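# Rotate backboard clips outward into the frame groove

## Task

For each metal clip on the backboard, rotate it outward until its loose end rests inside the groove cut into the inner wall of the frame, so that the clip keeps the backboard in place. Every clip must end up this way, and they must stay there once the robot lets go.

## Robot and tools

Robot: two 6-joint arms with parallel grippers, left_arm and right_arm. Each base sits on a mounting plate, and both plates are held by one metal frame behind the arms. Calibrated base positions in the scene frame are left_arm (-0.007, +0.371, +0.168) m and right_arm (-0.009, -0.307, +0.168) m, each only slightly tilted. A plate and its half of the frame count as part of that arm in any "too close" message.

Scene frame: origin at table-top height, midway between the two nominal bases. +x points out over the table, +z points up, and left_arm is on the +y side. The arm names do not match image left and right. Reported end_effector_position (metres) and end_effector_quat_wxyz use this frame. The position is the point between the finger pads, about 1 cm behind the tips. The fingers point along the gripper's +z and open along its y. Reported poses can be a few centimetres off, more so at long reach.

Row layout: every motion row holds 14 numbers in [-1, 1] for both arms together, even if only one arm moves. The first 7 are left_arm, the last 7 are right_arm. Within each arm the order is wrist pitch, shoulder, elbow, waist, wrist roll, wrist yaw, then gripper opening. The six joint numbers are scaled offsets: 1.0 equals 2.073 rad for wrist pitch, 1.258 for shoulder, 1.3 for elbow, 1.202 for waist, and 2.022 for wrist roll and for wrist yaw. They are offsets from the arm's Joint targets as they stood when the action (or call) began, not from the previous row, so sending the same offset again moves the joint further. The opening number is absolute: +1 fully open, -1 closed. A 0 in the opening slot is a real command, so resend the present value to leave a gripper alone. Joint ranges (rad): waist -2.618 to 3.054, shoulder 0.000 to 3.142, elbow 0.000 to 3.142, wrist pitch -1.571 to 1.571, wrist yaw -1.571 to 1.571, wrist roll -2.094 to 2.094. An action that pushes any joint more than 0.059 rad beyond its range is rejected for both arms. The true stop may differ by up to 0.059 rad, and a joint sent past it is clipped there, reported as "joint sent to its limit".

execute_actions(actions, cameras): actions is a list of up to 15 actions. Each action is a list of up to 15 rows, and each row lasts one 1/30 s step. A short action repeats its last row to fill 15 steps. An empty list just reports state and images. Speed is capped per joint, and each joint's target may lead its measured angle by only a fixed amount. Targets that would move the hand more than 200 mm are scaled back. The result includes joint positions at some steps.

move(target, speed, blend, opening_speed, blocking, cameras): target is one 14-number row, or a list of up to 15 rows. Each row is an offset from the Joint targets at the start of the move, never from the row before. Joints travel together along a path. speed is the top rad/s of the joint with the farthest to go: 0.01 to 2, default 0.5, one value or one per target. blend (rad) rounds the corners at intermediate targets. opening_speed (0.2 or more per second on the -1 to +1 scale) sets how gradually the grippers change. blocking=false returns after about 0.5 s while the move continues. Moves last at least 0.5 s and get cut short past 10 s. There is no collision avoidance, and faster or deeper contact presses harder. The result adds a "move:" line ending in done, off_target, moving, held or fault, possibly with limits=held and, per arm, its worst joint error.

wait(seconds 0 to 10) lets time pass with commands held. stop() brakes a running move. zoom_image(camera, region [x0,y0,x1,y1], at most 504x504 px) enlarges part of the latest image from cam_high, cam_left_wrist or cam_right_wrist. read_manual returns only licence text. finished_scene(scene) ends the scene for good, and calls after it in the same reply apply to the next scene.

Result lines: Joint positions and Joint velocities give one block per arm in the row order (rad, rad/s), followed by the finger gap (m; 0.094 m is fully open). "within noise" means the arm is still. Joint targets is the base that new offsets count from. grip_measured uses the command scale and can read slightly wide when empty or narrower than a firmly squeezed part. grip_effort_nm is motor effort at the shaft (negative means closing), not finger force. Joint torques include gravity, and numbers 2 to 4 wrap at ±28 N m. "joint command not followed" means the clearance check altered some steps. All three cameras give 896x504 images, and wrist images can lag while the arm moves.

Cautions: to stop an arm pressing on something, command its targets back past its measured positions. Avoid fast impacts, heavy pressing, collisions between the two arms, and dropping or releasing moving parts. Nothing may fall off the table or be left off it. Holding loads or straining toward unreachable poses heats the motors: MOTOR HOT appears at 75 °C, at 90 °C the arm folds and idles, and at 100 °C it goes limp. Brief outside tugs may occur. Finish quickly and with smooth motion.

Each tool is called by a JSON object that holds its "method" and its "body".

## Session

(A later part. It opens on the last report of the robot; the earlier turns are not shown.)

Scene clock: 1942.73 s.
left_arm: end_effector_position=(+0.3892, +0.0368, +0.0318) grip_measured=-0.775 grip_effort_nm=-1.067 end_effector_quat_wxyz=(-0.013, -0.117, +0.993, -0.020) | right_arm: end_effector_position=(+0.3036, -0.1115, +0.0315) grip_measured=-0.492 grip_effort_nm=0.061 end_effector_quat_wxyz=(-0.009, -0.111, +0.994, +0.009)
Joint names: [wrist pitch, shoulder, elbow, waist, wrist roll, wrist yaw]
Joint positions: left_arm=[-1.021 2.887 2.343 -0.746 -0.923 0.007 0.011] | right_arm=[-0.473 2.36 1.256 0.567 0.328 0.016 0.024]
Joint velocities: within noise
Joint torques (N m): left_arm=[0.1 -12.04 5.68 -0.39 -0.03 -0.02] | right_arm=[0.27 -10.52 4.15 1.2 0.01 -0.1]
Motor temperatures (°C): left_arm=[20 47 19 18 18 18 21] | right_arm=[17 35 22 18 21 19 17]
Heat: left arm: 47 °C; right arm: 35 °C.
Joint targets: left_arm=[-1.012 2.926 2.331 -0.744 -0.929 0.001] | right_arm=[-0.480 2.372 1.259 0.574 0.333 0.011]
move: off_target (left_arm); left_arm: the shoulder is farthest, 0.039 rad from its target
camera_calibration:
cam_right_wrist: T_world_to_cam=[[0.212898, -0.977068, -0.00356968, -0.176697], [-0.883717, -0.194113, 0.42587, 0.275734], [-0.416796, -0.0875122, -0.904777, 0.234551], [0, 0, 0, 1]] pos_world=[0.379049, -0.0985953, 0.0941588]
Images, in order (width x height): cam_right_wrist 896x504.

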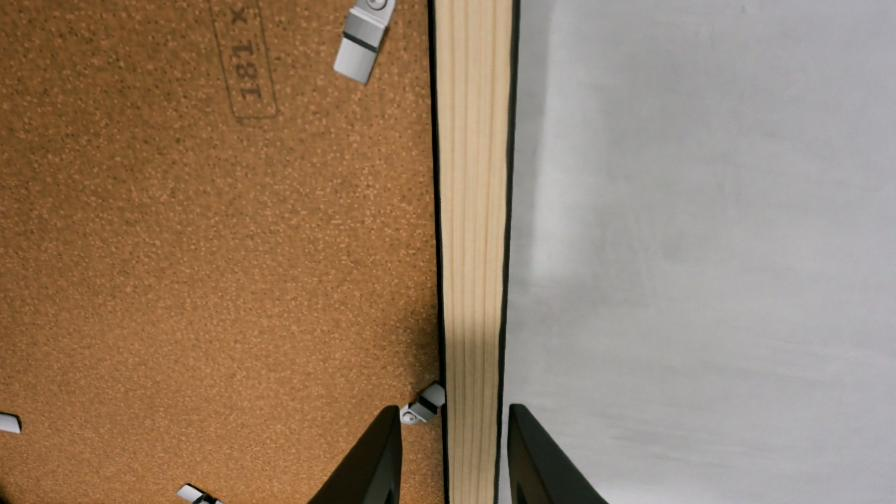

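{"method": "move", "body": {"target": [[0,0,0,0,0,0,-0.83, 0.022,0.01,0,0,0,0,-0.49],[0,0,0,0,0,0,-0.83, 0.0275,0.0342,0,0,0,0,-0.49]], "speed": 0.1, "cameras": ["cam_right_wrist"]}}

{"method": "zoom_image", "body": {"camera": "cam_right_wrist", "region": [350, 340, 550, 504]}}

Scene clock: 1950.80 s.
left_arm: end_effector_position=(+0.3892, +0.0368, +0.0318) grip_measured=-0.775 grip_effort_nm=-1.043 end_effector_quat_wxyz=(-0.013, -0.117, +0.993, -0.020) | right_arm: end_effector_position=(+0.3041, -0.1107, +0.0199) grip_measured=-0.492 grip_effort_nm=0.061 end_effector_quat_wxyz=(-0.007, -0.111, +0.994, +0.010)
Joint names: [wrist pitch, shoulder, elbow, waist, wrist roll, wrist yaw]
Joint positions: left_arm=[-1.021 2.887 2.343 -0.746 -0.923 0.007 0.011] | right_arm=[-0.435 2.393 1.256 0.567 0.328 0.016 0.024]
Joint velocities: within noise
Joint torques (N m): left_arm=[0.09 -11.99 5.57 -0.46 -0.01 -0.03] | right_arm=[0.48 -9.66 4.01 1.2 0.02 -0.1]
Motor temperatures (°C): left_arm=[20 47 19 18 18 18 21] | right_arm=[17 35 22 18 21 19 17]
Heat: left arm: 47 °C; right arm: 35 °C.
Joint targets: left_arm=[-1.012 2.926 2.331 -0.744 -0.929 0.001] | right_arm=[-0.422 2.416 1.259 0.574 0.332 0.011]
move: off_target (left_arm); left_arm: the shoulder is farthest, 0.039 rad from its target
camera_calibration:
cam_right_wrist: T_world_to_cam=[[0.212723, -0.977099, -0.00520257, -0.175951], [-0.885545, -0.195036, 0.421629, 0.281741], [-0.412988, -0.0850832, -0.906754, 0.223547], [0, 0, 0, 1]] pos_world=[0.379246, -0.0979515, 0.0829965]
Images, in order (width x height): cam_right_wrist 896x504.

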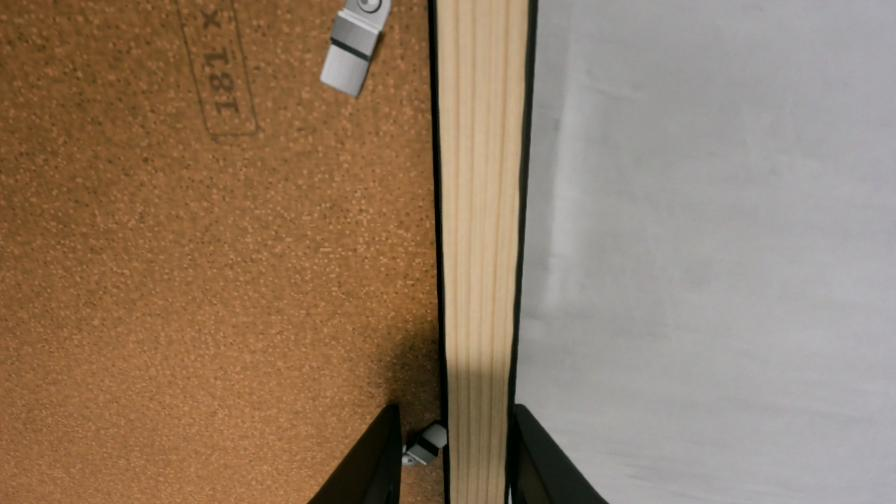

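Scaled by 2.520.

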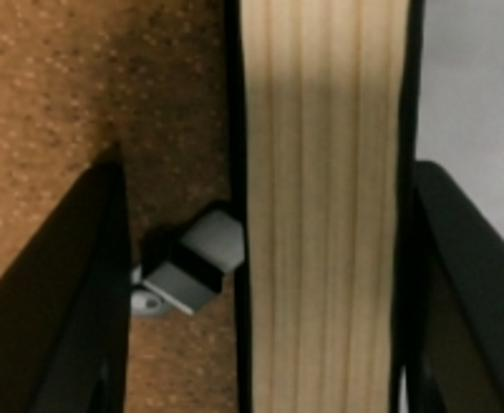

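{"method": "move", "body": {"target": [[0,0,0,0,0,0,-0.83, 0.008,-0.004,0,0,0,0,-0.49]], "speed": 0.1, "cameras": []}}

{"method": "move", "body": {"target": [[0,0,0,0,0,0,-0.83, 0,0.002,0,0,0,0,-0.6]], "speed": 0.1, "opening_speed": 0.2, "cameras": ["cam_right_wrist"]}}

{"method": "zoom_image", "body": {"camera": "cam_right_wrist", "region": [350, 340, 550, 504]}}

Scene clock: 1956.87 s.
left_arm: end_effector_position=(+0.3892, +0.0368, +0.0318) grip_measured=-0.775 grip_effort_nm=-1.062 end_effector_quat_wxyz=(-0.013, -0.117, +0.993, -0.020) | right_arm: end_effector_position=(+0.3043, -0.1106, +0.0199) grip_measured=-0.492 grip_effort_nm=0.061 end_effector_quat_wxyz=(-0.006, -0.111, +0.994, +0.010)
Joint names: [wrist pitch, shoulder, elbow, waist, wrist roll, wrist yaw]
Joint positions: left_arm=[-1.021 2.887 2.343 -0.746 -0.923 0.007 0.011] | right_arm=[-0.434 2.393 1.256 0.567 0.328 0.016 0.024]
Joint velocities: within noise
Joint torques (N m): left_arm=[0.1 -12.01 5.68 -0.4 -0.05 -0.03] | right_arm=[0.66 -10.06 3.96 1.24 0.01 -0.09]
Motor temperatures (°C): left_arm=[20 47 19 18 18 18 21] | right_arm=[17 34 22 18 21 19 17]
Heat: left arm: 47 °C; right arm: 34 °C.
Joint targets: left_arm=[-1.012 2.926 2.331 -0.744 -0.929 0.001] | right_arm=[-0.406 2.411 1.259 0.574 0.332 0.011]
move: off_target (left_arm); left_arm: the shoulder is farthest, 0.039 rad from its target
No camera images: "cameras" was empty.

Scene clock: 1957.63 s.
left_arm: end_effector_position=(+0.3893, +0.0369, +0.0318) grip_measured=-0.775 grip_effort_nm=-1.057 end_effector_quat_wxyz=(-0.013, -0.117, +0.993, -0.020) | right_arm: end_effector_position=(+0.3044, -0.1112, +0.0199) grip_measured=-0.596 grip_effort_nm=-0.266 end_effector_quat_wxyz=(-0.006, -0.111, +0.994, +0.008)
Joint names: [wrist pitch, shoulder, elbow, waist, wrist roll, wrist yaw]
Joint positions: left_arm=[-1.021 2.887 2.343 -0.746 -0.923 0.007 0.011] | right_arm=[-0.435 2.393 1.256 0.567 0.328 0.02 0.019]
Joint velocities: within noise
Joint torques (N m): left_arm=[0.09 -11.96 5.59 -0.39 -0.03 -0.04] | right_arm=[0.66 -9.84 4.03 1.2 0.01 -0.13]
Motor temperatures (°C): left_arm=[20 47 19 18 18 18 21] | right_arm=[17 34 22 18 21 19 17]
Heat: left arm: 47 °C; right arm: 34 °C.
Joint targets: left_arm=[-1.012 2.926 2.331 -0.744 -0.929 0.001] | right_arm=[-0.406 2.413 1.259 0.574 0.332 0.010]
move: off_target (left_arm); left_arm: the shoulder is farthest, 0.039 rad from its target
camera_calibration:
cam_right_wrist: T_world_to_cam=[[0.212742, -0.977106, -0.00196136, -0.1766], [-0.886299, -0.193815, 0.420607, 0.282314], [-0.411358, -0.0877426, -0.907241, 0.222841], [0, 0, 0, 1]] pos_world=[0.379452, -0.0982873, 0.0830804]
Images, in order (width x height): cam_right_wrist 896x504.

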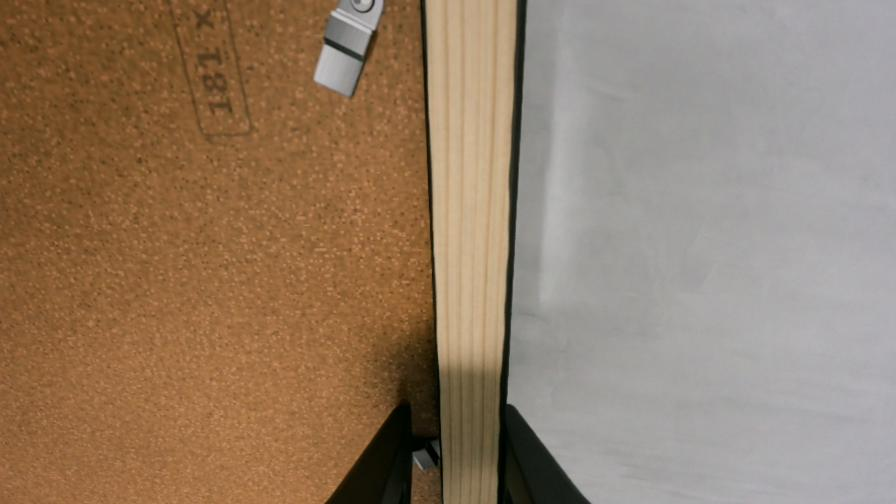

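Scaled by 2.520.

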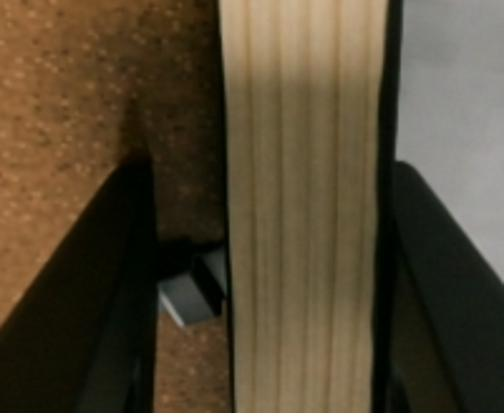

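{"method": "move", "body": {"target": [[0,0,0,0,0,0,-0.83, 0,0,0,0,0,0,-0.53],[0,0,0,0,0,0,-0.83, 0.005,-0.03,0,0,0,0,-0.53],[0,0,0,0,0,0,-0.83, 0.003,0,0,0,0,0,-0.53]], "speed": 0.1, "cameras": ["cam_right_wrist"]}}

{"method": "zoom_image", "body": {"camera": "cam_right_wrist", "region": [350, 340, 550, 504]}}

Scene clock: 1966.23 s.
left_arm: end_effector_position=(+0.3893, +0.0369, +0.0318) grip_measured=-0.775 grip_effort_nm=-1.053 end_effector_quat_wxyz=(-0.013, -0.117, +0.993, -0.020) | right_arm: end_effector_position=(+0.3050, -0.1108, +0.0199) grip_measured=-0.532 grip_effort_nm=0.071 end_effector_quat_wxyz=(-0.005, -0.111, +0.994, +0.009)
Joint names: [wrist pitch, shoulder, elbow, waist, wrist roll, wrist yaw]
Joint positions: left_arm=[-1.021 2.887 2.343 -0.746 -0.923 0.007 0.011] | right_arm=[-0.432 2.393 1.256 0.567 0.328 0.02 0.022]
Joint velocities: within noise
Joint torques (N m): left_arm=[0.08 -11.92 5.79 -0.32 -0.07 0] | right_arm=[0.7 -9.83 4.03 1.25 0.01 -0.12]
Motor temperatures (°C): left_arm=[20 47 19 18 18 18 21] | right_arm=[17 34 22 18 21 19 17]
Heat: left arm: 47 °C; right arm: 34 °C.
Joint targets: left_arm=[-1.012 2.926 2.331 -0.744 -0.929 0.001] | right_arm=[-0.400 2.413 1.259 0.574 0.332 0.010]
move: off_target (left_arm); left_arm: the shoulder is farthest, 0.039 rad from its target
camera_calibration:
cam_right_wrist: T_world_to_cam=[[0.212644, -0.977126, -0.00284092, -0.176336], [-0.887273, -0.194306, 0.418319, 0.283172], [-0.409303, -0.0864323, -0.908296, 0.222641], [0, 0, 0, 1]] pos_world=[0.379876, -0.0980364, 0.0832667]
Images, in order (width x height): cam_right_wrist 896x504.

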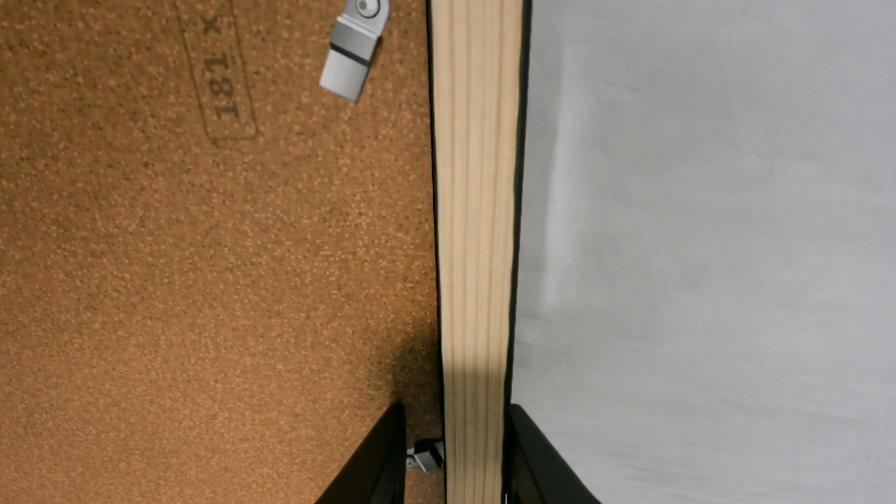

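Scaled by 2.520.

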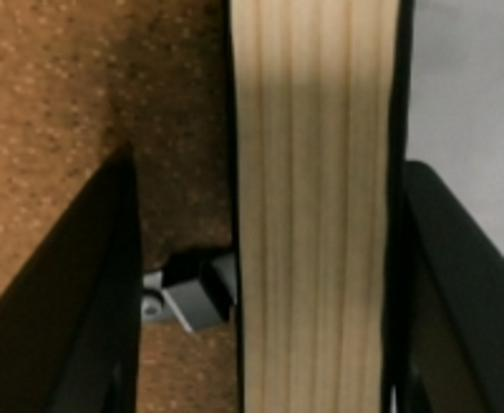

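{"method": "move", "body": {"target": [[0,0,0,0,0,0,-0.83, 0,-0.069,0,0,0,0,-0.53],[0,0,0,0,0,0,-0.83, 0.0,-0.069,0,0,0,0,-0.53],[0,0,0,0,0,0,-0.83, -0.0055,0.0,0,0,0,0,-0.53]], "speed": 0.1, "cameras": ["cam_right_wrist"]}}

{"method": "zoom_image", "body": {"camera": "cam_right_wrist", "region": [350, 340, 550, 504]}}

Scene clock: 1977.57 s.
left_arm: end_effector_position=(+0.3895, +0.0373, +0.0317) grip_measured=-0.775 grip_effort_nm=-1.053 end_effector_quat_wxyz=(-0.012, -0.117, +0.993, -0.019) | right_arm: end_effector_position=(+0.3083, -0.1091, +0.0201) grip_measured=-0.532 grip_effort_nm=0.046 end_effector_quat_wxyz=(+0.002, -0.111, +0.994, +0.011)
Joint names: [wrist pitch, shoulder, elbow, waist, wrist roll, wrist yaw]
Joint positions: left_arm=[-1.022 2.887 2.343 -0.746 -0.923 0.004 0.011] | right_arm=[-0.418 2.393 1.256 0.567 0.328 0.021 0.022]
Joint velocities: within noise
Joint torques (N m): left_arm=[0.12 -11.86 5.64 -0.34 -0.03 -0.01] | right_arm=[0.46 -9.87 4.05 1.2 0.01 -0.14]
Motor temperatures (°C): left_arm=[20 47 19 18 18 18 21] | right_arm=[17 34 22 18 21 19 17]
Heat: left arm: 47 °C; right arm: 34 °C.
Joint targets: left_arm=[-1.012 2.926 2.331 -0.744 -0.929 0.001] | right_arm=[-0.411 2.413 1.259 0.574 0.332 0.010]
move: off_target (left_arm); left_arm: the shoulder is farthest, 0.039 rad from its target
camera_calibration:
cam_right_wrist: T_world_to_cam=[[0.211743, -0.977305, -0.00630785, -0.175048], [-0.893008, -0.196094, 0.405074, 0.28821], [-0.397117, -0.0801386, -0.914262, 0.221326], [0, 0, 0, 1]] pos_world=[0.382332, -0.0968227, 0.0844993]
Images, in order (width x height): cam_right_wrist 896x504.

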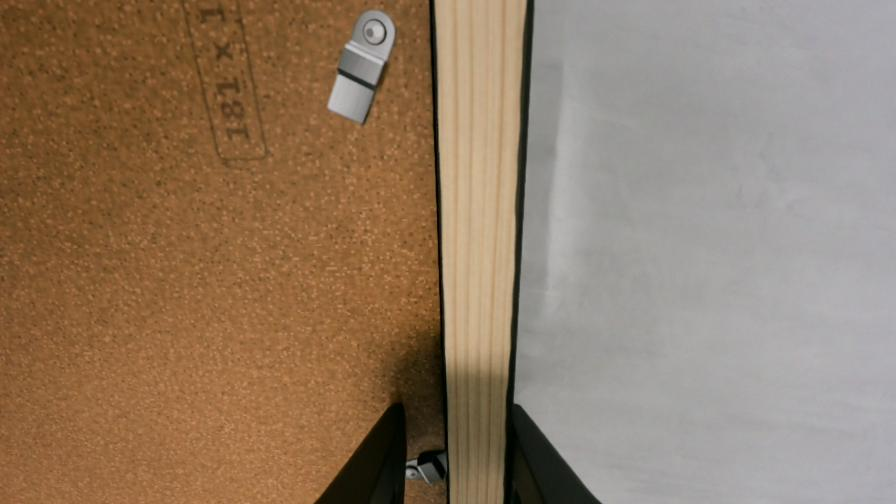

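Scaled by 2.520.

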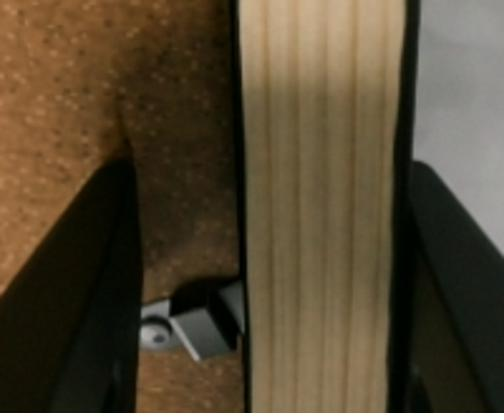

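{"method": "move", "body": {"target": [[0,0,0,0,0,0,-0.83, 0,0,0,0,0,0,-0.70]], "speed": 0.1, "opening_speed": 0.25, "cameras": ["cam_right_wrist"]}}

{"method": "zoom_image", "body": {"camera": "cam_right_wrist", "region": [350, 340, 550, 504]}}

Scene clock: 1983.53 s.
left_arm: end_effector_position=(+0.3895, +0.0373, +0.0317) grip_measured=-0.775 grip_effort_nm=-1.057 end_effector_quat_wxyz=(-0.012, -0.117, +0.993, -0.019) | right_arm: end_effector_position=(+0.3088, -0.1122, +0.0200) grip_measured=-0.697 grip_effort_nm=-0.217 end_effector_quat_wxyz=(+0.004, -0.111, +0.994, +0.003)
Joint names: [wrist pitch, shoulder, elbow, waist, wrist roll, wrist yaw]
Joint positions: left_arm=[-1.022 2.887 2.343 -0.746 -0.923 0.004 0.011] | right_arm=[-0.422 2.393 1.256 0.567 0.328 0.038 0.014]
Joint velocities: within noise
Joint torques (N m): left_arm=[0.11 -11.93 5.57 -0.32 -0.04 0.01] | right_arm=[0.5 -9.84 4.04 1.18 0.01 -0.3]
Motor temperatures (°C): left_arm=[20 47 19 18 18 18 21] | right_arm=[17 34 22 18 21 19 17]
Heat: left arm: 47 °C; right arm: 34 °C.
Joint targets: left_arm=[-1.012 2.926 2.331 -0.744 -0.929 0.001] | right_arm=[-0.411 2.413 1.259 0.574 0.332 0.011]
move: off_target (left_arm); left_arm: the shoulder is farthest, 0.039 rad from its target
camera_calibration:
cam_right_wrist: T_world_to_cam=[[0.211728, -0.97727, 0.0106867, -0.178515], [-0.894899, -0.189463, 0.404054, 0.289469], [-0.392846, -0.095113, -0.914673, 0.218269], [0, 0, 0, 1]] pos_world=[0.382588, -0.0988538, 0.0845911]
Images, in order (width x height): cam_right_wrist 896x504.

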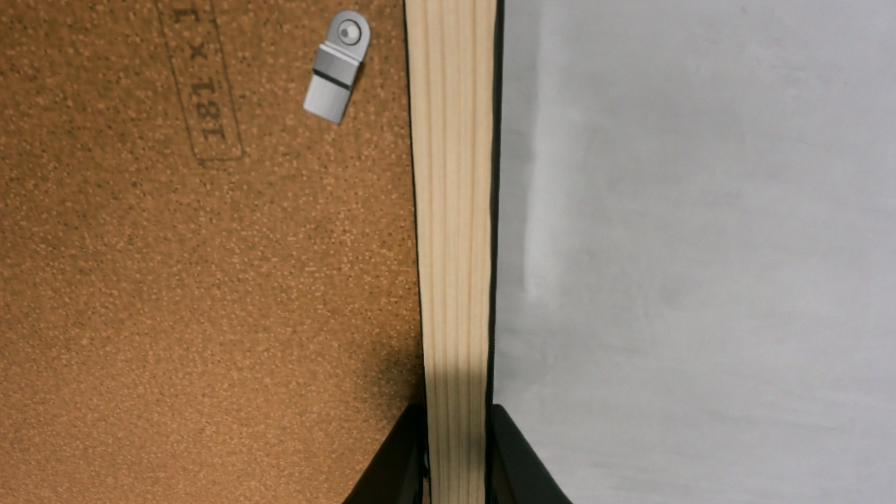

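Scaled by 2.520.

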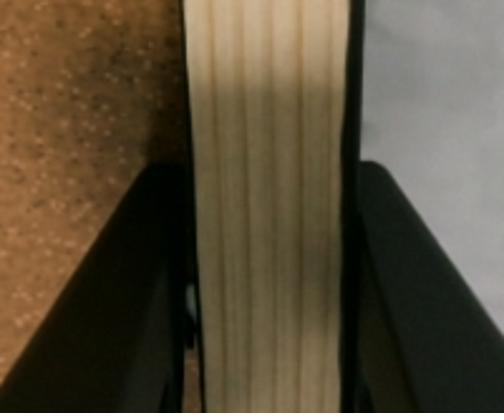

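{"method": "move", "body": {"target": [[0,0,0,0,0,0,-0.83, 0,0.005,0,0,0,0,-0.70],[0,0,0,0,0,0,-0.83, -0.018,0.005,0,0.002,0.002,0,-0.70]], "speed": 0.05, "cameras": ["cam_right_wrist"]}}

{"method": "zoom_image", "body": {"camera": "cam_right_wrist", "region": [350, 340, 550, 504]}}

Scene clock: 1988.33 s.
left_arm: end_effector_position=(+0.3895, +0.0373, +0.0317) grip_measured=-0.775 grip_effort_nm=-1.057 end_effector_quat_wxyz=(-0.012, -0.117, +0.993, -0.019) | right_arm: end_effector_position=(+0.3084, -0.1125, +0.0200) grip_measured=-0.697 grip_effort_nm=-0.203 end_effector_quat_wxyz=(+0.003, -0.111, +0.994, +0.003)
Joint names: [wrist pitch, shoulder, elbow, waist, wrist roll, wrist yaw]
Joint positions: left_arm=[-1.022 2.887 2.343 -0.746 -0.923 0.004 0.011] | right_arm=[-0.424 2.393 1.256 0.567 0.328 0.038 0.014]
Joint velocities: within noise
Joint torques (N m): left_arm=[0.09 -12 5.72 -0.49 -0.03 0.02] | right_arm=[0.15 -9.28 4.07 1.46 0.05 -0.31]
Motor temperatures (°C): left_arm=[20 47 19 18 18 18 21] | right_arm=[17 33 22 18 21 19 17]
Heat: left arm: 47 °C; right arm: 33 °C.
Joint targets: left_arm=[-1.012 2.926 2.331 -0.744 -0.929 0.001] | right_arm=[-0.448 2.419 1.259 0.577 0.336 0.010]
move: off_target (left_arm); left_arm: the shoulder is farthest, 0.039 rad from its target
camera_calibration:
cam_right_wrist: T_world_to_cam=[[0.21182, -0.977243, 0.0113166, -0.17871], [-0.894227, -0.189128, 0.405696, 0.28886], [-0.394324, -0.0960542, -0.913938, 0.218419], [0, 0, 0, 1]] pos_world=[0.382288, -0.0990316, 0.0844543]
Images, in order (width x height): cam_right_wrist 896x504.

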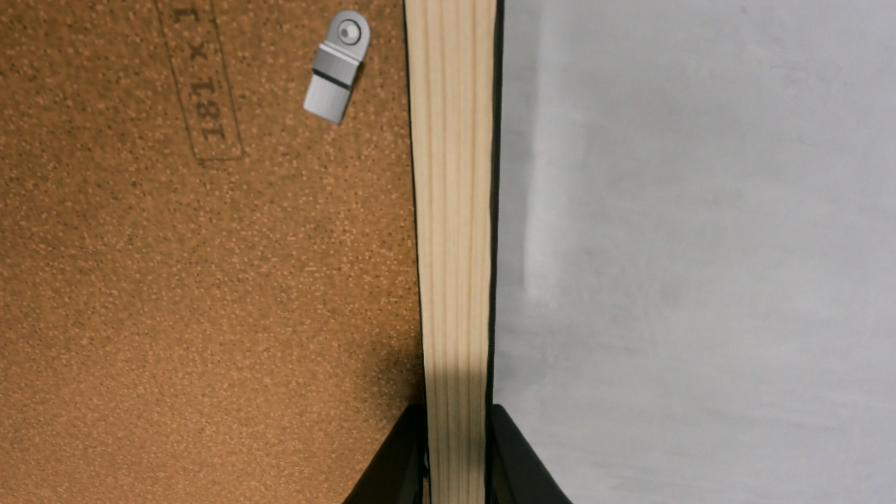

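Scaled by 2.520.

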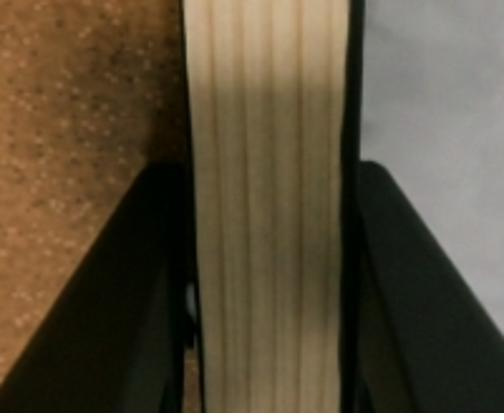

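{"method": "move", "body": {"target": [[0,0,0,0,0,0,-0.83, -0.008,0,0,0,0,0,-0.70]], "speed": 0.05, "cameras": ["cam_right_wrist"]}}

Scene clock: 1990.83 s.
left_arm: end_effector_position=(+0.3895, +0.0373, +0.0317) grip_measured=-0.775 grip_effort_nm=-1.057 end_effector_quat_wxyz=(-0.012, -0.117, +0.993, -0.019) | right_arm: end_effector_position=(+0.3080, -0.1127, +0.0200) grip_measured=-0.697 grip_effort_nm=-0.183 end_effector_quat_wxyz=(+0.002, -0.111, +0.994, +0.002)
Joint names: [wrist pitch, shoulder, elbow, waist, wrist roll, wrist yaw]
Joint positions: left_arm=[-1.022 2.887 2.343 -0.746 -0.923 0.004 0.011] | right_arm=[-0.426 2.393 1.256 0.567 0.329 0.038 0.014]
Joint velocities: within noise
Joint torques (N m): left_arm=[0.08 -12.04 5.65 -0.34 -0.05 0] | right_arm=[-0.01 -9.29 4.05 1.46 0.06 -0.31]
Motor temperatures (°C): left_arm=[20 47 19 18 18 18 21] | right_arm=[17 33 22 18 21 19 17]
Heat: left arm: 47 °C; right arm: 33 °C.
Joint targets: left_arm=[-1.012 2.926 2.331 -0.744 -0.929 0.001] | right_arm=[-0.465 2.419 1.259 0.577 0.337 0.010]
move: off_target (left_arm, right_arm); left_arm: the shoulder is farthest, 0.039 rad from its target; right_arm: the wrist pitch is farthest, 0.038 rad from its target
camera_calibration:
cam_right_wrist: T_world_to_cam=[[0.211541, -0.977296, 0.0119446, -0.178799], [-0.893623, -0.18845, 0.407338, 0.28831], [-0.395839, -0.0968425, -0.913199, 0.218596], [0, 0, 0, 1]] pos_world=[0.381993, -0.0992379, 0.0843181]
Images, in order (width x height): cam_right_wrist 896x504.

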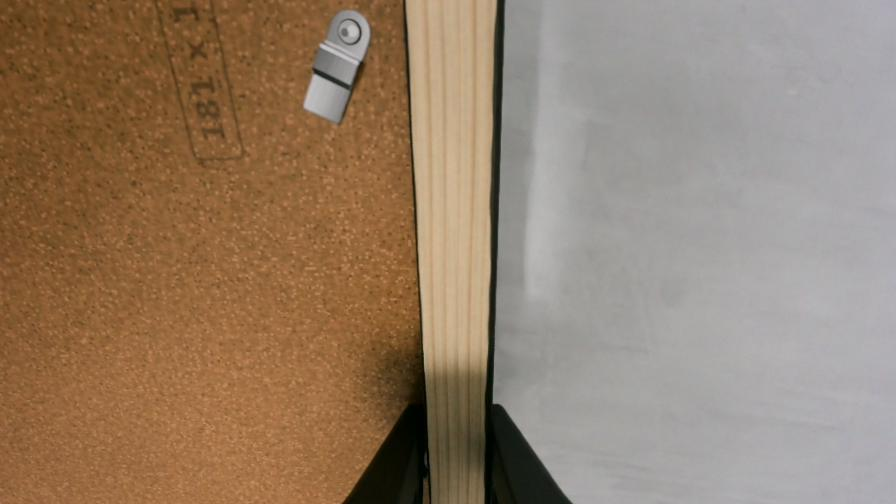

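{"method": "move", "body": {"target": [[0,0,0,0,0,0,-0.83, -0.008,0,0,0,0,0,-0.70]], "speed": 0.05, "cameras": ["cam_right_wrist"]}}

Scene clock: 1994.10 s.
left_arm: end_effector_position=(+0.3895, +0.0373, +0.0317) grip_measured=-0.775 grip_effort_nm=-1.057 end_effector_quat_wxyz=(-0.012, -0.117, +0.993, -0.019) | right_arm: end_effector_position=(+0.3070, -0.1134, +0.0200) grip_measured=-0.698 grip_effort_nm=-0.159 end_effector_quat_wxyz=(+0.000, -0.110, +0.994, +0.001)
Joint names: [wrist pitch, shoulder, elbow, waist, wrist roll, wrist yaw]
Joint positions: left_arm=[-1.022 2.887 2.343 -0.746 -0.923 0.004 0.011] | right_arm=[-0.431 2.393 1.256 0.567 0.33 0.038 0.014]
Joint velocities: within noise
Joint torques (N m): left_arm=[0.1 -11.92 5.53 -0.23 -0.01 -0.01] | right_arm=[-0.13 -9.28 4.05 1.43 0.03 -0.32]
Motor temperatures (°C): left_arm=[20 47 19 18 18 18 21] | right_arm=[17 33 22 18 21 19 17]
Heat: left arm: 47 °C; right arm: 33 °C.
Joint targets: left_arm=[-1.012 2.926 2.331 -0.744 -0.929 0.001] | right_arm=[-0.482 2.419 1.259 0.577 0.337 0.010]
move: off_target (left_arm, right_arm); left_arm: the shoulder is farthest, 0.039 rad from its target; right_arm: the wrist pitch is farthest, 0.051 rad from its target
camera_calibration:
cam_right_wrist: T_world_to_cam=[[0.210669, -0.977463, 0.0135833, -0.178991], [-0.892069, -0.186545, 0.411599, 0.286905], [-0.399788, -0.0988284, -0.911264, 0.219064], [0, 0, 0, 1]] pos_world=[0.381226, -0.0997863, 0.0839672]
Images, in order (width x height): cam_right_wrist 896x504.

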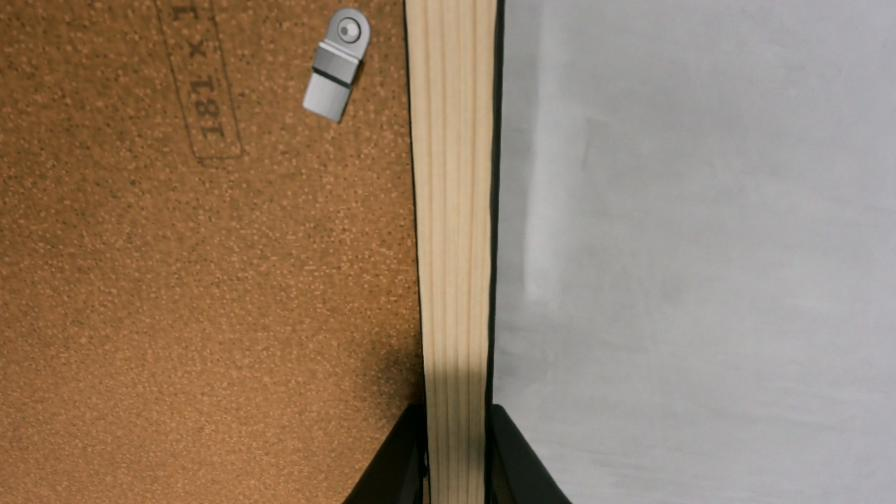

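{"method": "move", "body": {"target": [[0,0,0,0,0,0,-0.83, -0.008,0,0,0.002,0,0,-0.70]], "speed": 0.05, "cameras": ["cam_right_wrist"]}}

{"method": "move", "body": {"target": [[0,0,0,0,0,0,-0.83, -0.008,0,0,0.002,0,0,-0.70]], "speed": 0.05, "cameras": ["cam_right_wrist"]}}

Scene clock: 1998.37 s.
left_arm: end_effector_position=(+0.3895, +0.0373, +0.0317) grip_measured=-0.775 grip_effort_nm=-1.062 end_effector_quat_wxyz=(-0.012, -0.116, +0.993, -0.019) | right_arm: end_effector_position=(+0.3050, -0.1138, +0.0200) grip_measured=-0.698 grip_effort_nm=-0.164 end_effector_quat_wxyz=(-0.005, -0.109, +0.994, +0.001)
Joint names: [wrist pitch, shoulder, elbow, waist, wrist roll, wrist yaw]
Joint positions: left_arm=[-1.022 2.887 2.343 -0.746 -0.922 0.004 0.011] | right_arm=[-0.439 2.393 1.256 0.567 0.331 0.034 0.014]
Joint velocities: within noise
Joint torques (N m): left_arm=[0.09 -12.03 5.82 -0.29 -0.05 -0.04] | right_arm=[-0.23 -9.26 4 1.63 0.03 -0.26]
Motor temperatures (°C): left_arm=[20 47 19 18 18 18 21] | right_arm=[17 33 22 18 21 19 17]
Heat: left arm: 47 °C; right arm: 33 °C.
Joint targets: left_arm=[-1.012 2.926 2.331 -0.744 -0.929 0.001] | right_arm=[-0.498 2.419 1.259 0.579 0.337 0.010]
move: off_target (left_arm, right_arm); left_arm: the shoulder is farthest, 0.039 rad from its target; right_arm: the wrist pitch is farthest, 0.060 rad from its target
camera_calibration:
cam_right_wrist: T_world_to_cam=[[0.209574, -0.977708, 0.0128839, -0.178722], [-0.888852, -0.185003, 0.419185, 0.284128], [-0.407457, -0.0993019, -0.90781, 0.220469], [0, 0, 0, 1]] pos_world=[0.379835, -0.10028, 0.0833449]
Images, in order (width x height): cam_right_wrist 896x504.

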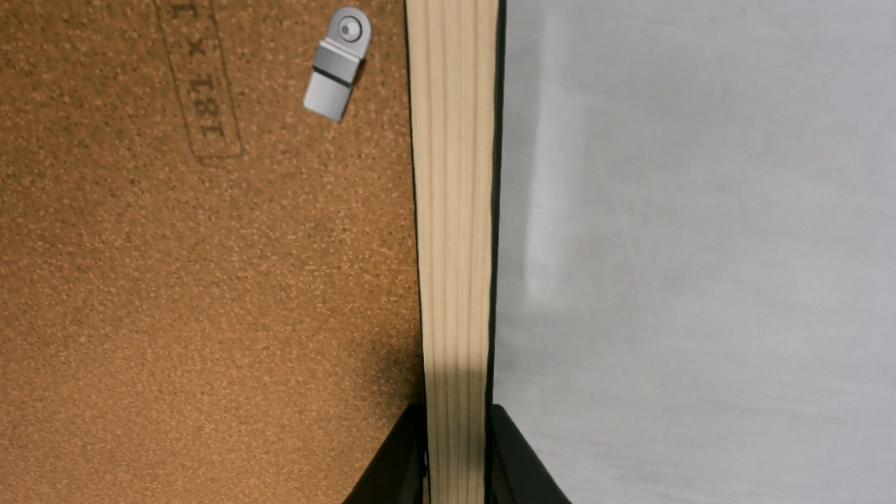

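Scene clock: 1999.13 s.
left_arm: end_effector_position=(+0.3891, +0.0369, +0.0318) grip_measured=-0.775 grip_effort_nm=-1.062 end_effector_quat_wxyz=(-0.014, -0.115, +0.993, -0.020) | right_arm: end_effector_position=(+0.3032, -0.1144, +0.0201) grip_measured=-0.698 grip_effort_nm=-0.159 end_effector_quat_wxyz=(-0.009, -0.109, +0.994, +0.001)
Joint names: [wrist pitch, shoulder, elbow, waist, wrist roll, wrist yaw]
Joint positions: left_arm=[-1.022 2.887 2.343 -0.746 -0.92 0.007 0.011] | right_arm=[-0.446 2.393 1.256 0.567 0.332 0.031 0.014]
Joint velocities: within noise
Joint torques (N m): left_arm=[0.08 -11.95 5.72 -0.46 -0.07 -0.03] | right_arm=[-0.37 -9.24 4 1.89 0.03 -0.24]
Motor temperatures (°C): left_arm=[20 47 19 18 18 18 21] | right_arm=[17 33 22 18 21 19 17]
Heat: left arm: 47 °C; right arm: 33 °C.
Joint targets: left_arm=[-1.012 2.926 2.331 -0.744 -0.929 0.000] | right_arm=[-0.515 2.419 1.259 0.581 0.337 0.011]
move: off_target (left_arm, right_arm); left_arm: the shoulder is farthest, 0.039 rad from its target; right_arm: the wrist pitch is farthest, 0.068 rad from its target
camera_calibration:
cam_right_wrist: T_world_to_cam=[[0.209571, -0.977708, 0.0129069, -0.178905], [-0.885533, -0.184183, 0.426506, 0.281292], [-0.414621, -0.100813, -0.904393, 0.221606], [0, 0, 0, 1]] pos_world=[0.378469, -0.100767, 0.0827549]
Images, in order (width x height): cam_right_wrist 896x504.

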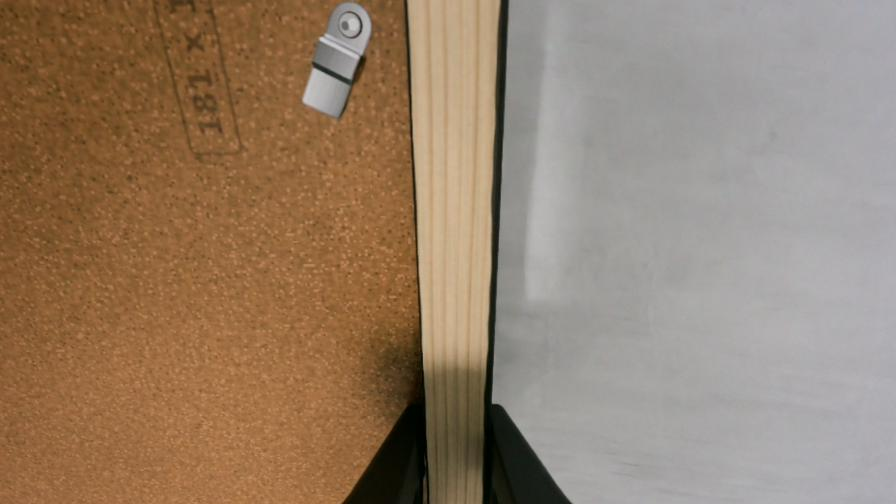

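{"method": "move", "body": {"target": [[0,0,0,0,0,0,-0.83, 0,0,0,0,0,0,-0.53],[0,0,0,0,0,0,-0.83, 0.03,-0.07,0,0,0.0,0,-0.53],[0,0,0,0,0,0,-0.83, -0.11,-0.14,0,0.06,0.07,0,-0.53]], "speed": 0.4, "cameras": ["cam_right_wrist"]}}

{"method": "zoom_image", "body": {"camera": "cam_right_wrist", "region": [400, 120, 560, 250]}}

Scene clock: 2007.03 s.
left_arm: end_effector_position=(+0.3891, +0.0369, +0.0318) grip_measured=-0.775 grip_effort_nm=-1.062 end_effector_quat_wxyz=(-0.014, -0.115, +0.993, -0.020) | right_arm: end_effector_position=(+0.2524, -0.1145, +0.0659) grip_measured=-0.532 grip_effort_nm=0.051 end_effector_quat_wxyz=(-0.083, -0.082, +0.992, -0.038)
Joint names: [wrist pitch, shoulder, elbow, waist, wrist roll, wrist yaw]
Joint positions: left_arm=[-1.022 2.887 2.343 -0.746 -0.919 0.007 0.011] | right_arm=[-0.733 2.277 1.256 0.647 0.47 0.018 0.022]
Joint velocities: within noise
Joint torques (N m): left_arm=[0.09 -11.96 5.55 -0.34 -0.07 -0.02] | right_arm=[-0.07 -14.27 4.14 1.14 0.04 -0.11]
Motor temperatures (°C): left_arm=[20 47 19 18 18 18 21] | right_arm=[17 33 22 18 21 19 17]
Heat: left arm: 47 °C; right arm: 33 °C.
Joint targets: left_arm=[-1.012 2.926 2.331 -0.744 -0.928 0.000] | right_arm=[-0.743 2.243 1.259 0.654 0.478 0.010]
move: off_target (left_arm); left_arm: the shoulder is farthest, 0.039 rad from its target
camera_calibration:
cam_right_wrist: T_world_to_cam=[[0.163956, -0.983286, 0.0791705, -0.162399], [-0.823263, -0.092174, 0.560126, 0.202734], [-0.543467, -0.157014, -0.824615, 0.262865], [0, 0, 0, 1]] pos_world=[0.336388, -0.0997243, 0.116063]
Images, in order (width x height): cam_right_wrist 896x504.

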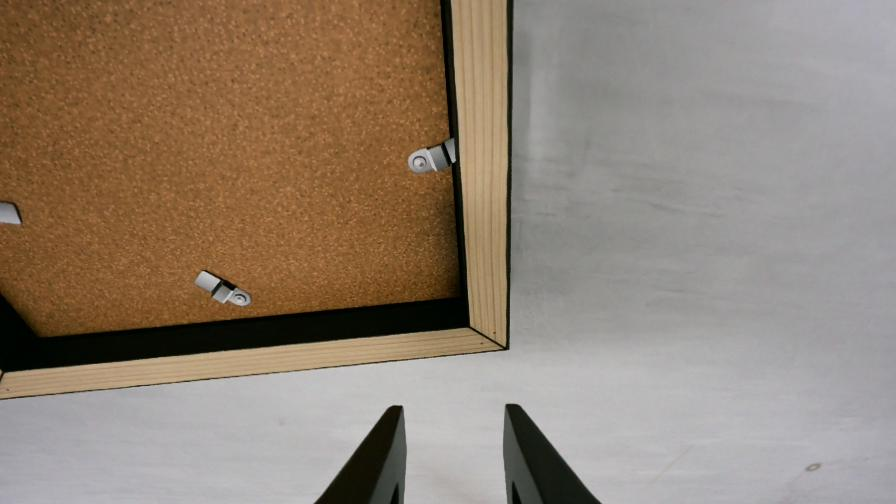

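Scaled by 3.150.

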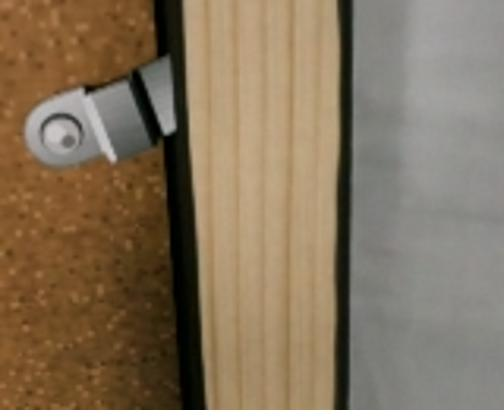

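{"method": "move", "body": {"target": [[0,0,0,0,0,0,-0.83, 0.0256,0.2202,0.3046,-0.114,-0.1014,0,-0.36]], "speed": 0.6, "cameras": ["cam_right_wrist","cam_high"]}}

{"method": "zoom_image", "body": {"camera": "cam_right_wrist", "region": [350, 340, 550, 504]}}

Scene clock: 2061.30 s.
left_arm: end_effector_position=(+0.3891, +0.0369, +0.0318) grip_measured=-0.775 grip_effort_nm=-1.053 end_effector_quat_wxyz=(-0.014, -0.115, +0.993, -0.020) | right_arm: end_effector_position=(+0.3272, -0.0974, +0.0580) grip_measured=-0.362 grip_effort_nm=0.056 end_effector_quat_wxyz=(-0.033, -0.087, +0.996, -0.004)
Joint names: [wrist pitch, shoulder, elbow, waist, wrist roll, wrist yaw]
Joint positions: left_arm=[-1.022 2.887 2.343 -0.746 -0.919 0.007 0.011] | right_arm=[-0.716 2.403 1.487 0.569 0.38 0.017 0.03]
Joint velocities: within noise
Joint torques (N m): left_arm=[0.1 -12.1 5.63 -0.32 -0.07 0] | right_arm=[0.18 -13.18 4.05 1.2 -0.01 -0.03]
Motor temperatures (°C): left_arm=[20 47 19 18 18 18 21] | right_arm=[17 37 22 18 21 19 17]
Heat: left arm: 47 °C; right arm: 37 °C.
Joint targets: left_arm=[-1.012 2.926 2.331 -0.744 -0.928 0.000] | right_arm=[-0.722 2.396 1.481 0.576 0.383 0.016]
move: held (right_arm; a check stopped the path), off_target (left_arm); limits=held; left_arm: the shoulder is farthest, 0.039 rad from its target; right_arm: the elbow is farthest, 0.168 rad from its target
joint command not followed: on one or more control steps a check withheld the commanded joint targets of the right arm, and it was not sent them on those steps.
cause: the commanded joint targets, or the way to them, would bring a part of the robot too close to another arm (this arm's wrist (the part past the wrist pitch) and the left arm's wrist (the part past the wrist pitch)).
camera_calibration:
cam_right_wrist: T_world_to_cam=[[0.165583, -0.986031, 0.0180586, -0.154542], [-0.871169, -0.137663, 0.47129, 0.286795], [-0.46222, -0.0937694, -0.881793, 0.282544], [0, 0, 0, 1]] pos_world=[0.406034, -0.0864085, 0.116773]
Images, in order (width x height): cam_high 896x504, cam_right_wrist 896x504.

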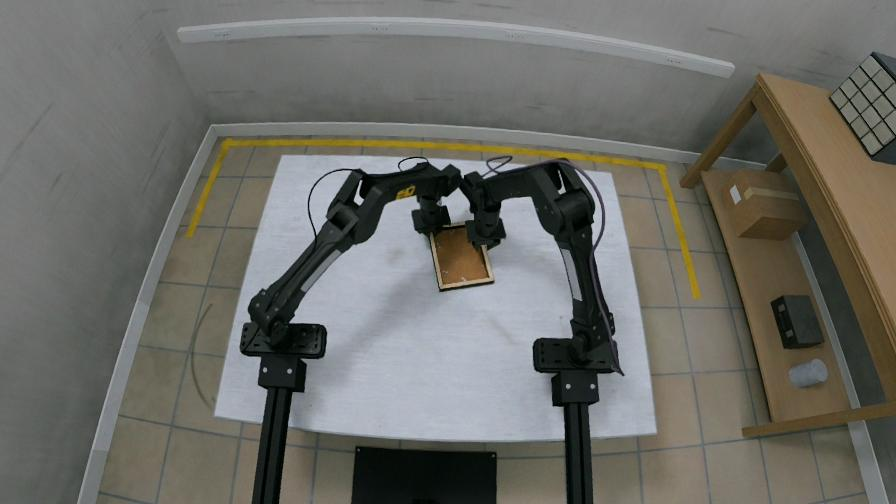

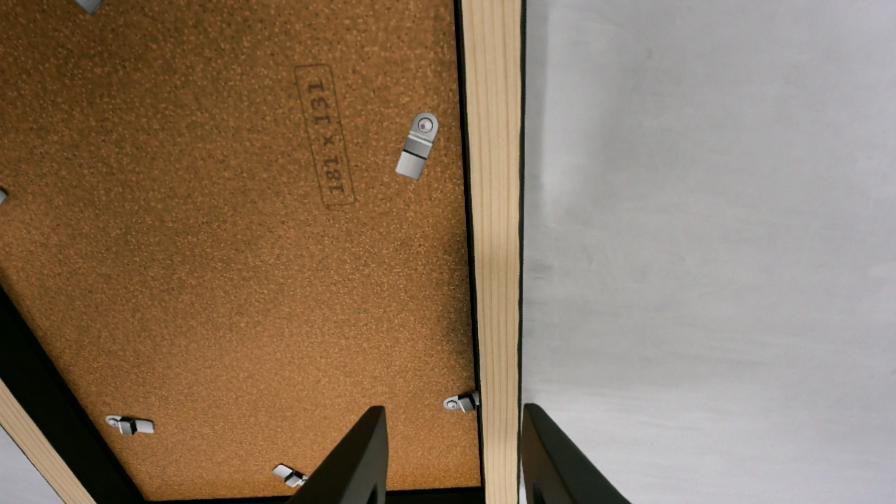

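Scaled by 2.520.

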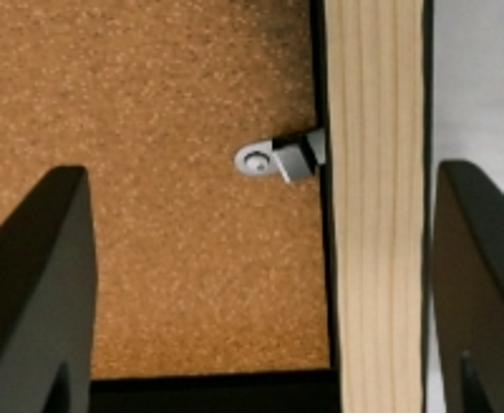

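{"method": "move", "body": {"target": [[0,0,0,0,0,0,-0.45, 0,0,0,0,0,0,-0.36],[0,-0.08,0,0,0,0,-0.45, 0,0,0,0,0,0,-0.36],[0,-0.2,0,0.25,0,0,-0.45, 0,0,0,0,0,0,-0.36]], "speed": 0.5, "opening_speed": 0.6, "cameras": ["cam_left_wrist"]}}

Scene clock: 2075.43 s.
left_arm: end_effector_position=(+0.5104, +0.1597, +0.1217) grip_measured=-0.452 grip_effort_nm=0.076 end_effector_quat_wxyz=(+0.064, -0.266, +0.959, -0.077) | right_arm: end_effector_position=(+0.3272, -0.0974, +0.0580) grip_measured=-0.362 grip_effort_nm=0.066 end_effector_quat_wxyz=(-0.033, -0.087, +0.996, -0.004)
Joint names: [wrist pitch, shoulder, elbow, waist, wrist roll, wrist yaw]
Joint positions: left_arm=[-1.01 2.702 2.343 -0.441 -0.922 0.006 0.026] | right_arm=[-0.716 2.403 1.487 0.569 0.38 0.017 0.03]
Joint velocities: within noise
Joint torques (N m): left_arm=[0.3 -17.72 6.27 -0.8 -0.07 0.01] | right_arm=[0.2 -13.15 3.99 1.22 -0.01 -0.04]
Motor temperatures (°C): left_arm=[20 48 19 18 18 18 21] | right_arm=[17 34 23 18 21 19 17]
Heat: left arm: 48 °C; right arm: 34 °C.
Joint targets: left_arm=[-1.012 2.674 2.331 -0.443 -0.928 0.001] | right_arm=[-0.722 2.396 1.481 0.576 0.383 0.016]
move: done
camera_calibration:
cam_left_wrist: T_world_to_cam=[[0.487226, -0.859629, 0.153782, -0.12497], [-0.844188, -0.418565, 0.334889, 0.495771], [-0.223512, -0.292988, -0.929624, 0.358191], [0, 0, 0, 1]] pos_world=[0.559473, 0.20503, 0.186173]
Images, in order (width x height): cam_left_wrist 896x504.

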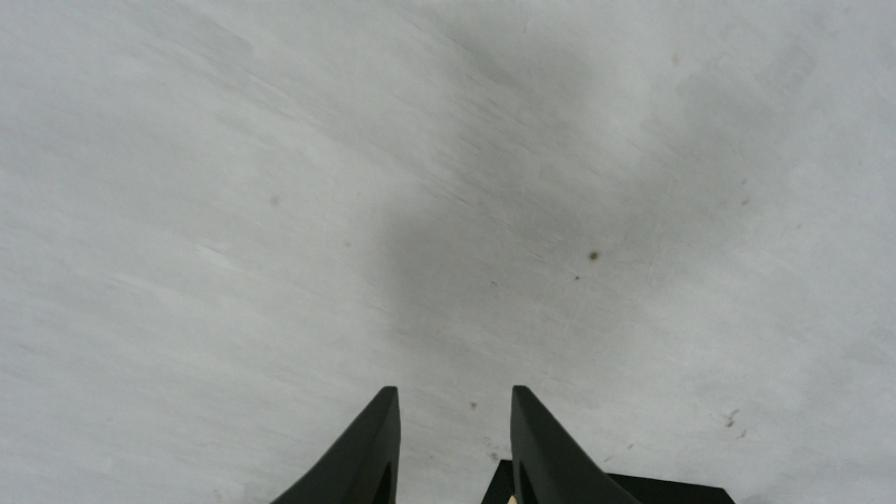

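{"method": "move", "body": {"target": [[0,-0.2,0.0,0,0,0,-0.45, 0.0154,0.0986,0.1338,-0.0491,-0.0544,-0.003,-0.36]], "speed": 0.4, "cameras": ["cam_right_wrist"]}}

{"method": "zoom_image", "body": {"camera": "cam_right_wrist", "region": [350, 340, 550, 504]}}

Scene clock: 2081.27 s.
left_arm: end_effector_position=(+0.5353, +0.1557, +0.2642) grip_measured=-0.452 grip_effort_nm=0.071 end_effector_quat_wxyz=(+0.166, -0.263, +0.938, -0.154) | right_arm: end_effector_position=(+0.3688, -0.0956, +0.0438) grip_measured=-0.362 grip_effort_nm=0.066 end_effector_quat_wxyz=(-0.008, -0.112, +0.994, +0.009)
Joint names: [wrist pitch, shoulder, elbow, waist, wrist roll, wrist yaw]
Joint positions: left_arm=[-1.005 2.442 2.338 -0.441 -0.922 0.006 0.026] | right_arm=[-0.699 2.504 1.628 0.521 0.28 0.017 0.03]
Joint velocities: within noise
Joint torques (N m): left_arm=[0.69 -15.99 7.06 -0.73 -0.06 0] | right_arm=[0.44 -12.03 6.58 0.2 -0.11 -0.1]
Motor temperatures (°C): left_arm=[20 50 19 18 18 18 20] | right_arm=[17 34 23 18 21 19 17]
Heat: left arm: 50 °C; right arm: 34 °C.
Joint targets: left_arm=[-1.012 2.423 2.331 -0.443 -0.929 0.001] | right_arm=[-0.690 2.520 1.655 0.517 0.273 0.010]
move: done
camera_calibration:
cam_right_wrist: T_world_to_cam=[[0.213971, -0.976833, -0.00382597, -0.175409], [-0.88396, -0.195291, 0.424824, 0.331209], [-0.415729, -0.0875179, -0.905268, 0.273903], [0, 0, 0, 1]] pos_world=[0.444177, -0.0826915, 0.106579]
Images, in order (width x height): cam_right_wrist 896x504.

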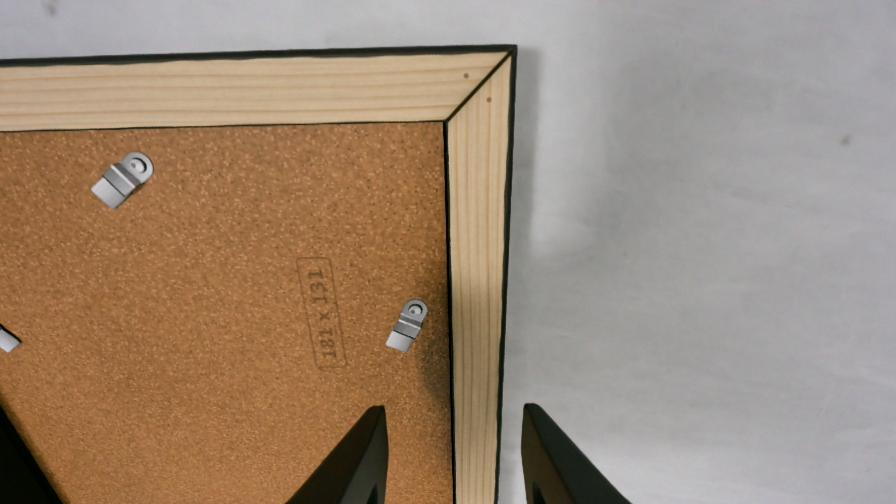

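Scaled by 2.520.

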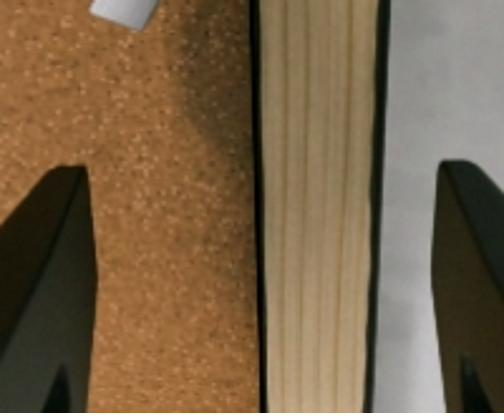

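{"method": "move", "body": {"target": [[0,-0.5,-0.4,0,0,0,-0.45, 0.0,0.008,0.0077,0.0133,0.004,0,-0.32],[0,-0.5,-0.4,0,0,0,-0.45, 0.015,0.035,0.0077,0.0133,0.004,0,-0.32]], "speed": 0.4, "cameras": ["cam_right_wrist"]}}

{"method": "zoom_image", "body": {"camera": "cam_right_wrist", "region": [350, 300, 550, 464]}}

Scene clock: 2106.37 s.
left_arm: end_effector_position=(+0.4284, +0.2044, +0.3949) grip_measured=-0.452 grip_effort_nm=0.066 end_effector_quat_wxyz=(+0.212, -0.260, +0.923, -0.189) | right_arm: end_effector_position=(+0.3688, -0.0949, +0.0267) grip_measured=-0.322 grip_effort_nm=0.066 end_effector_quat_wxyz=(-0.011, -0.112, +0.994, +0.008)
Joint names: [wrist pitch, shoulder, elbow, waist, wrist roll, wrist yaw]
Joint positions: left_arm=[-1.002 1.814 1.827 -0.441 -0.923 0.006 0.026] | right_arm=[-0.67 2.551 1.64 0.521 0.28 0.017 0.032]
Joint velocities: within noise
Joint torques (N m): left_arm=[0.82 -11.1 6.5 -0.55 -0.03 -0.03] | right_arm=[0.48 -12.4 6.31 1.73 -0.03 -0.11]
Motor temperatures (°C): left_arm=[22 53 19 18 18 18 20] | right_arm=[17 33 24 18 21 19 17]
Heat: left arm: 53 °C; right arm: 33 °C.
Joint targets: left_arm=[-1.012 1.794 1.811 -0.443 -0.929 0.001] | right_arm=[-0.658 2.564 1.665 0.533 0.281 0.010]
move: done
camera_calibration:
cam_right_wrist: T_world_to_cam=[[0.214923, -0.976629, -0.00221578, -0.175107], [-0.881632, -0.194992, 0.42977, 0.337597], [-0.420158, -0.0904138, -0.902936, 0.259809], [0, 0, 0, 1]] pos_world=[0.444432, -0.0816952, 0.0891133]
Images, in order (width x height): cam_right_wrist 896x504.

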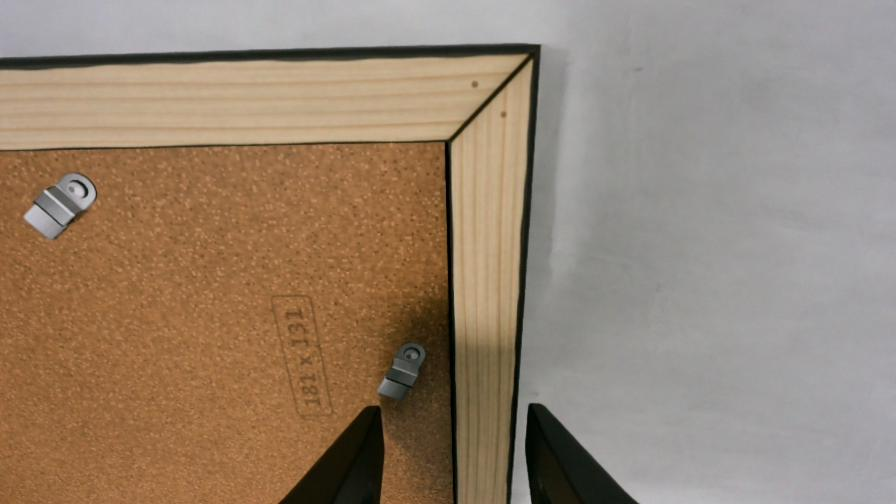

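Scaled by 2.520.

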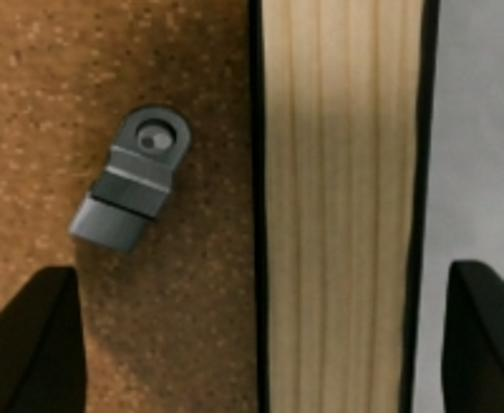

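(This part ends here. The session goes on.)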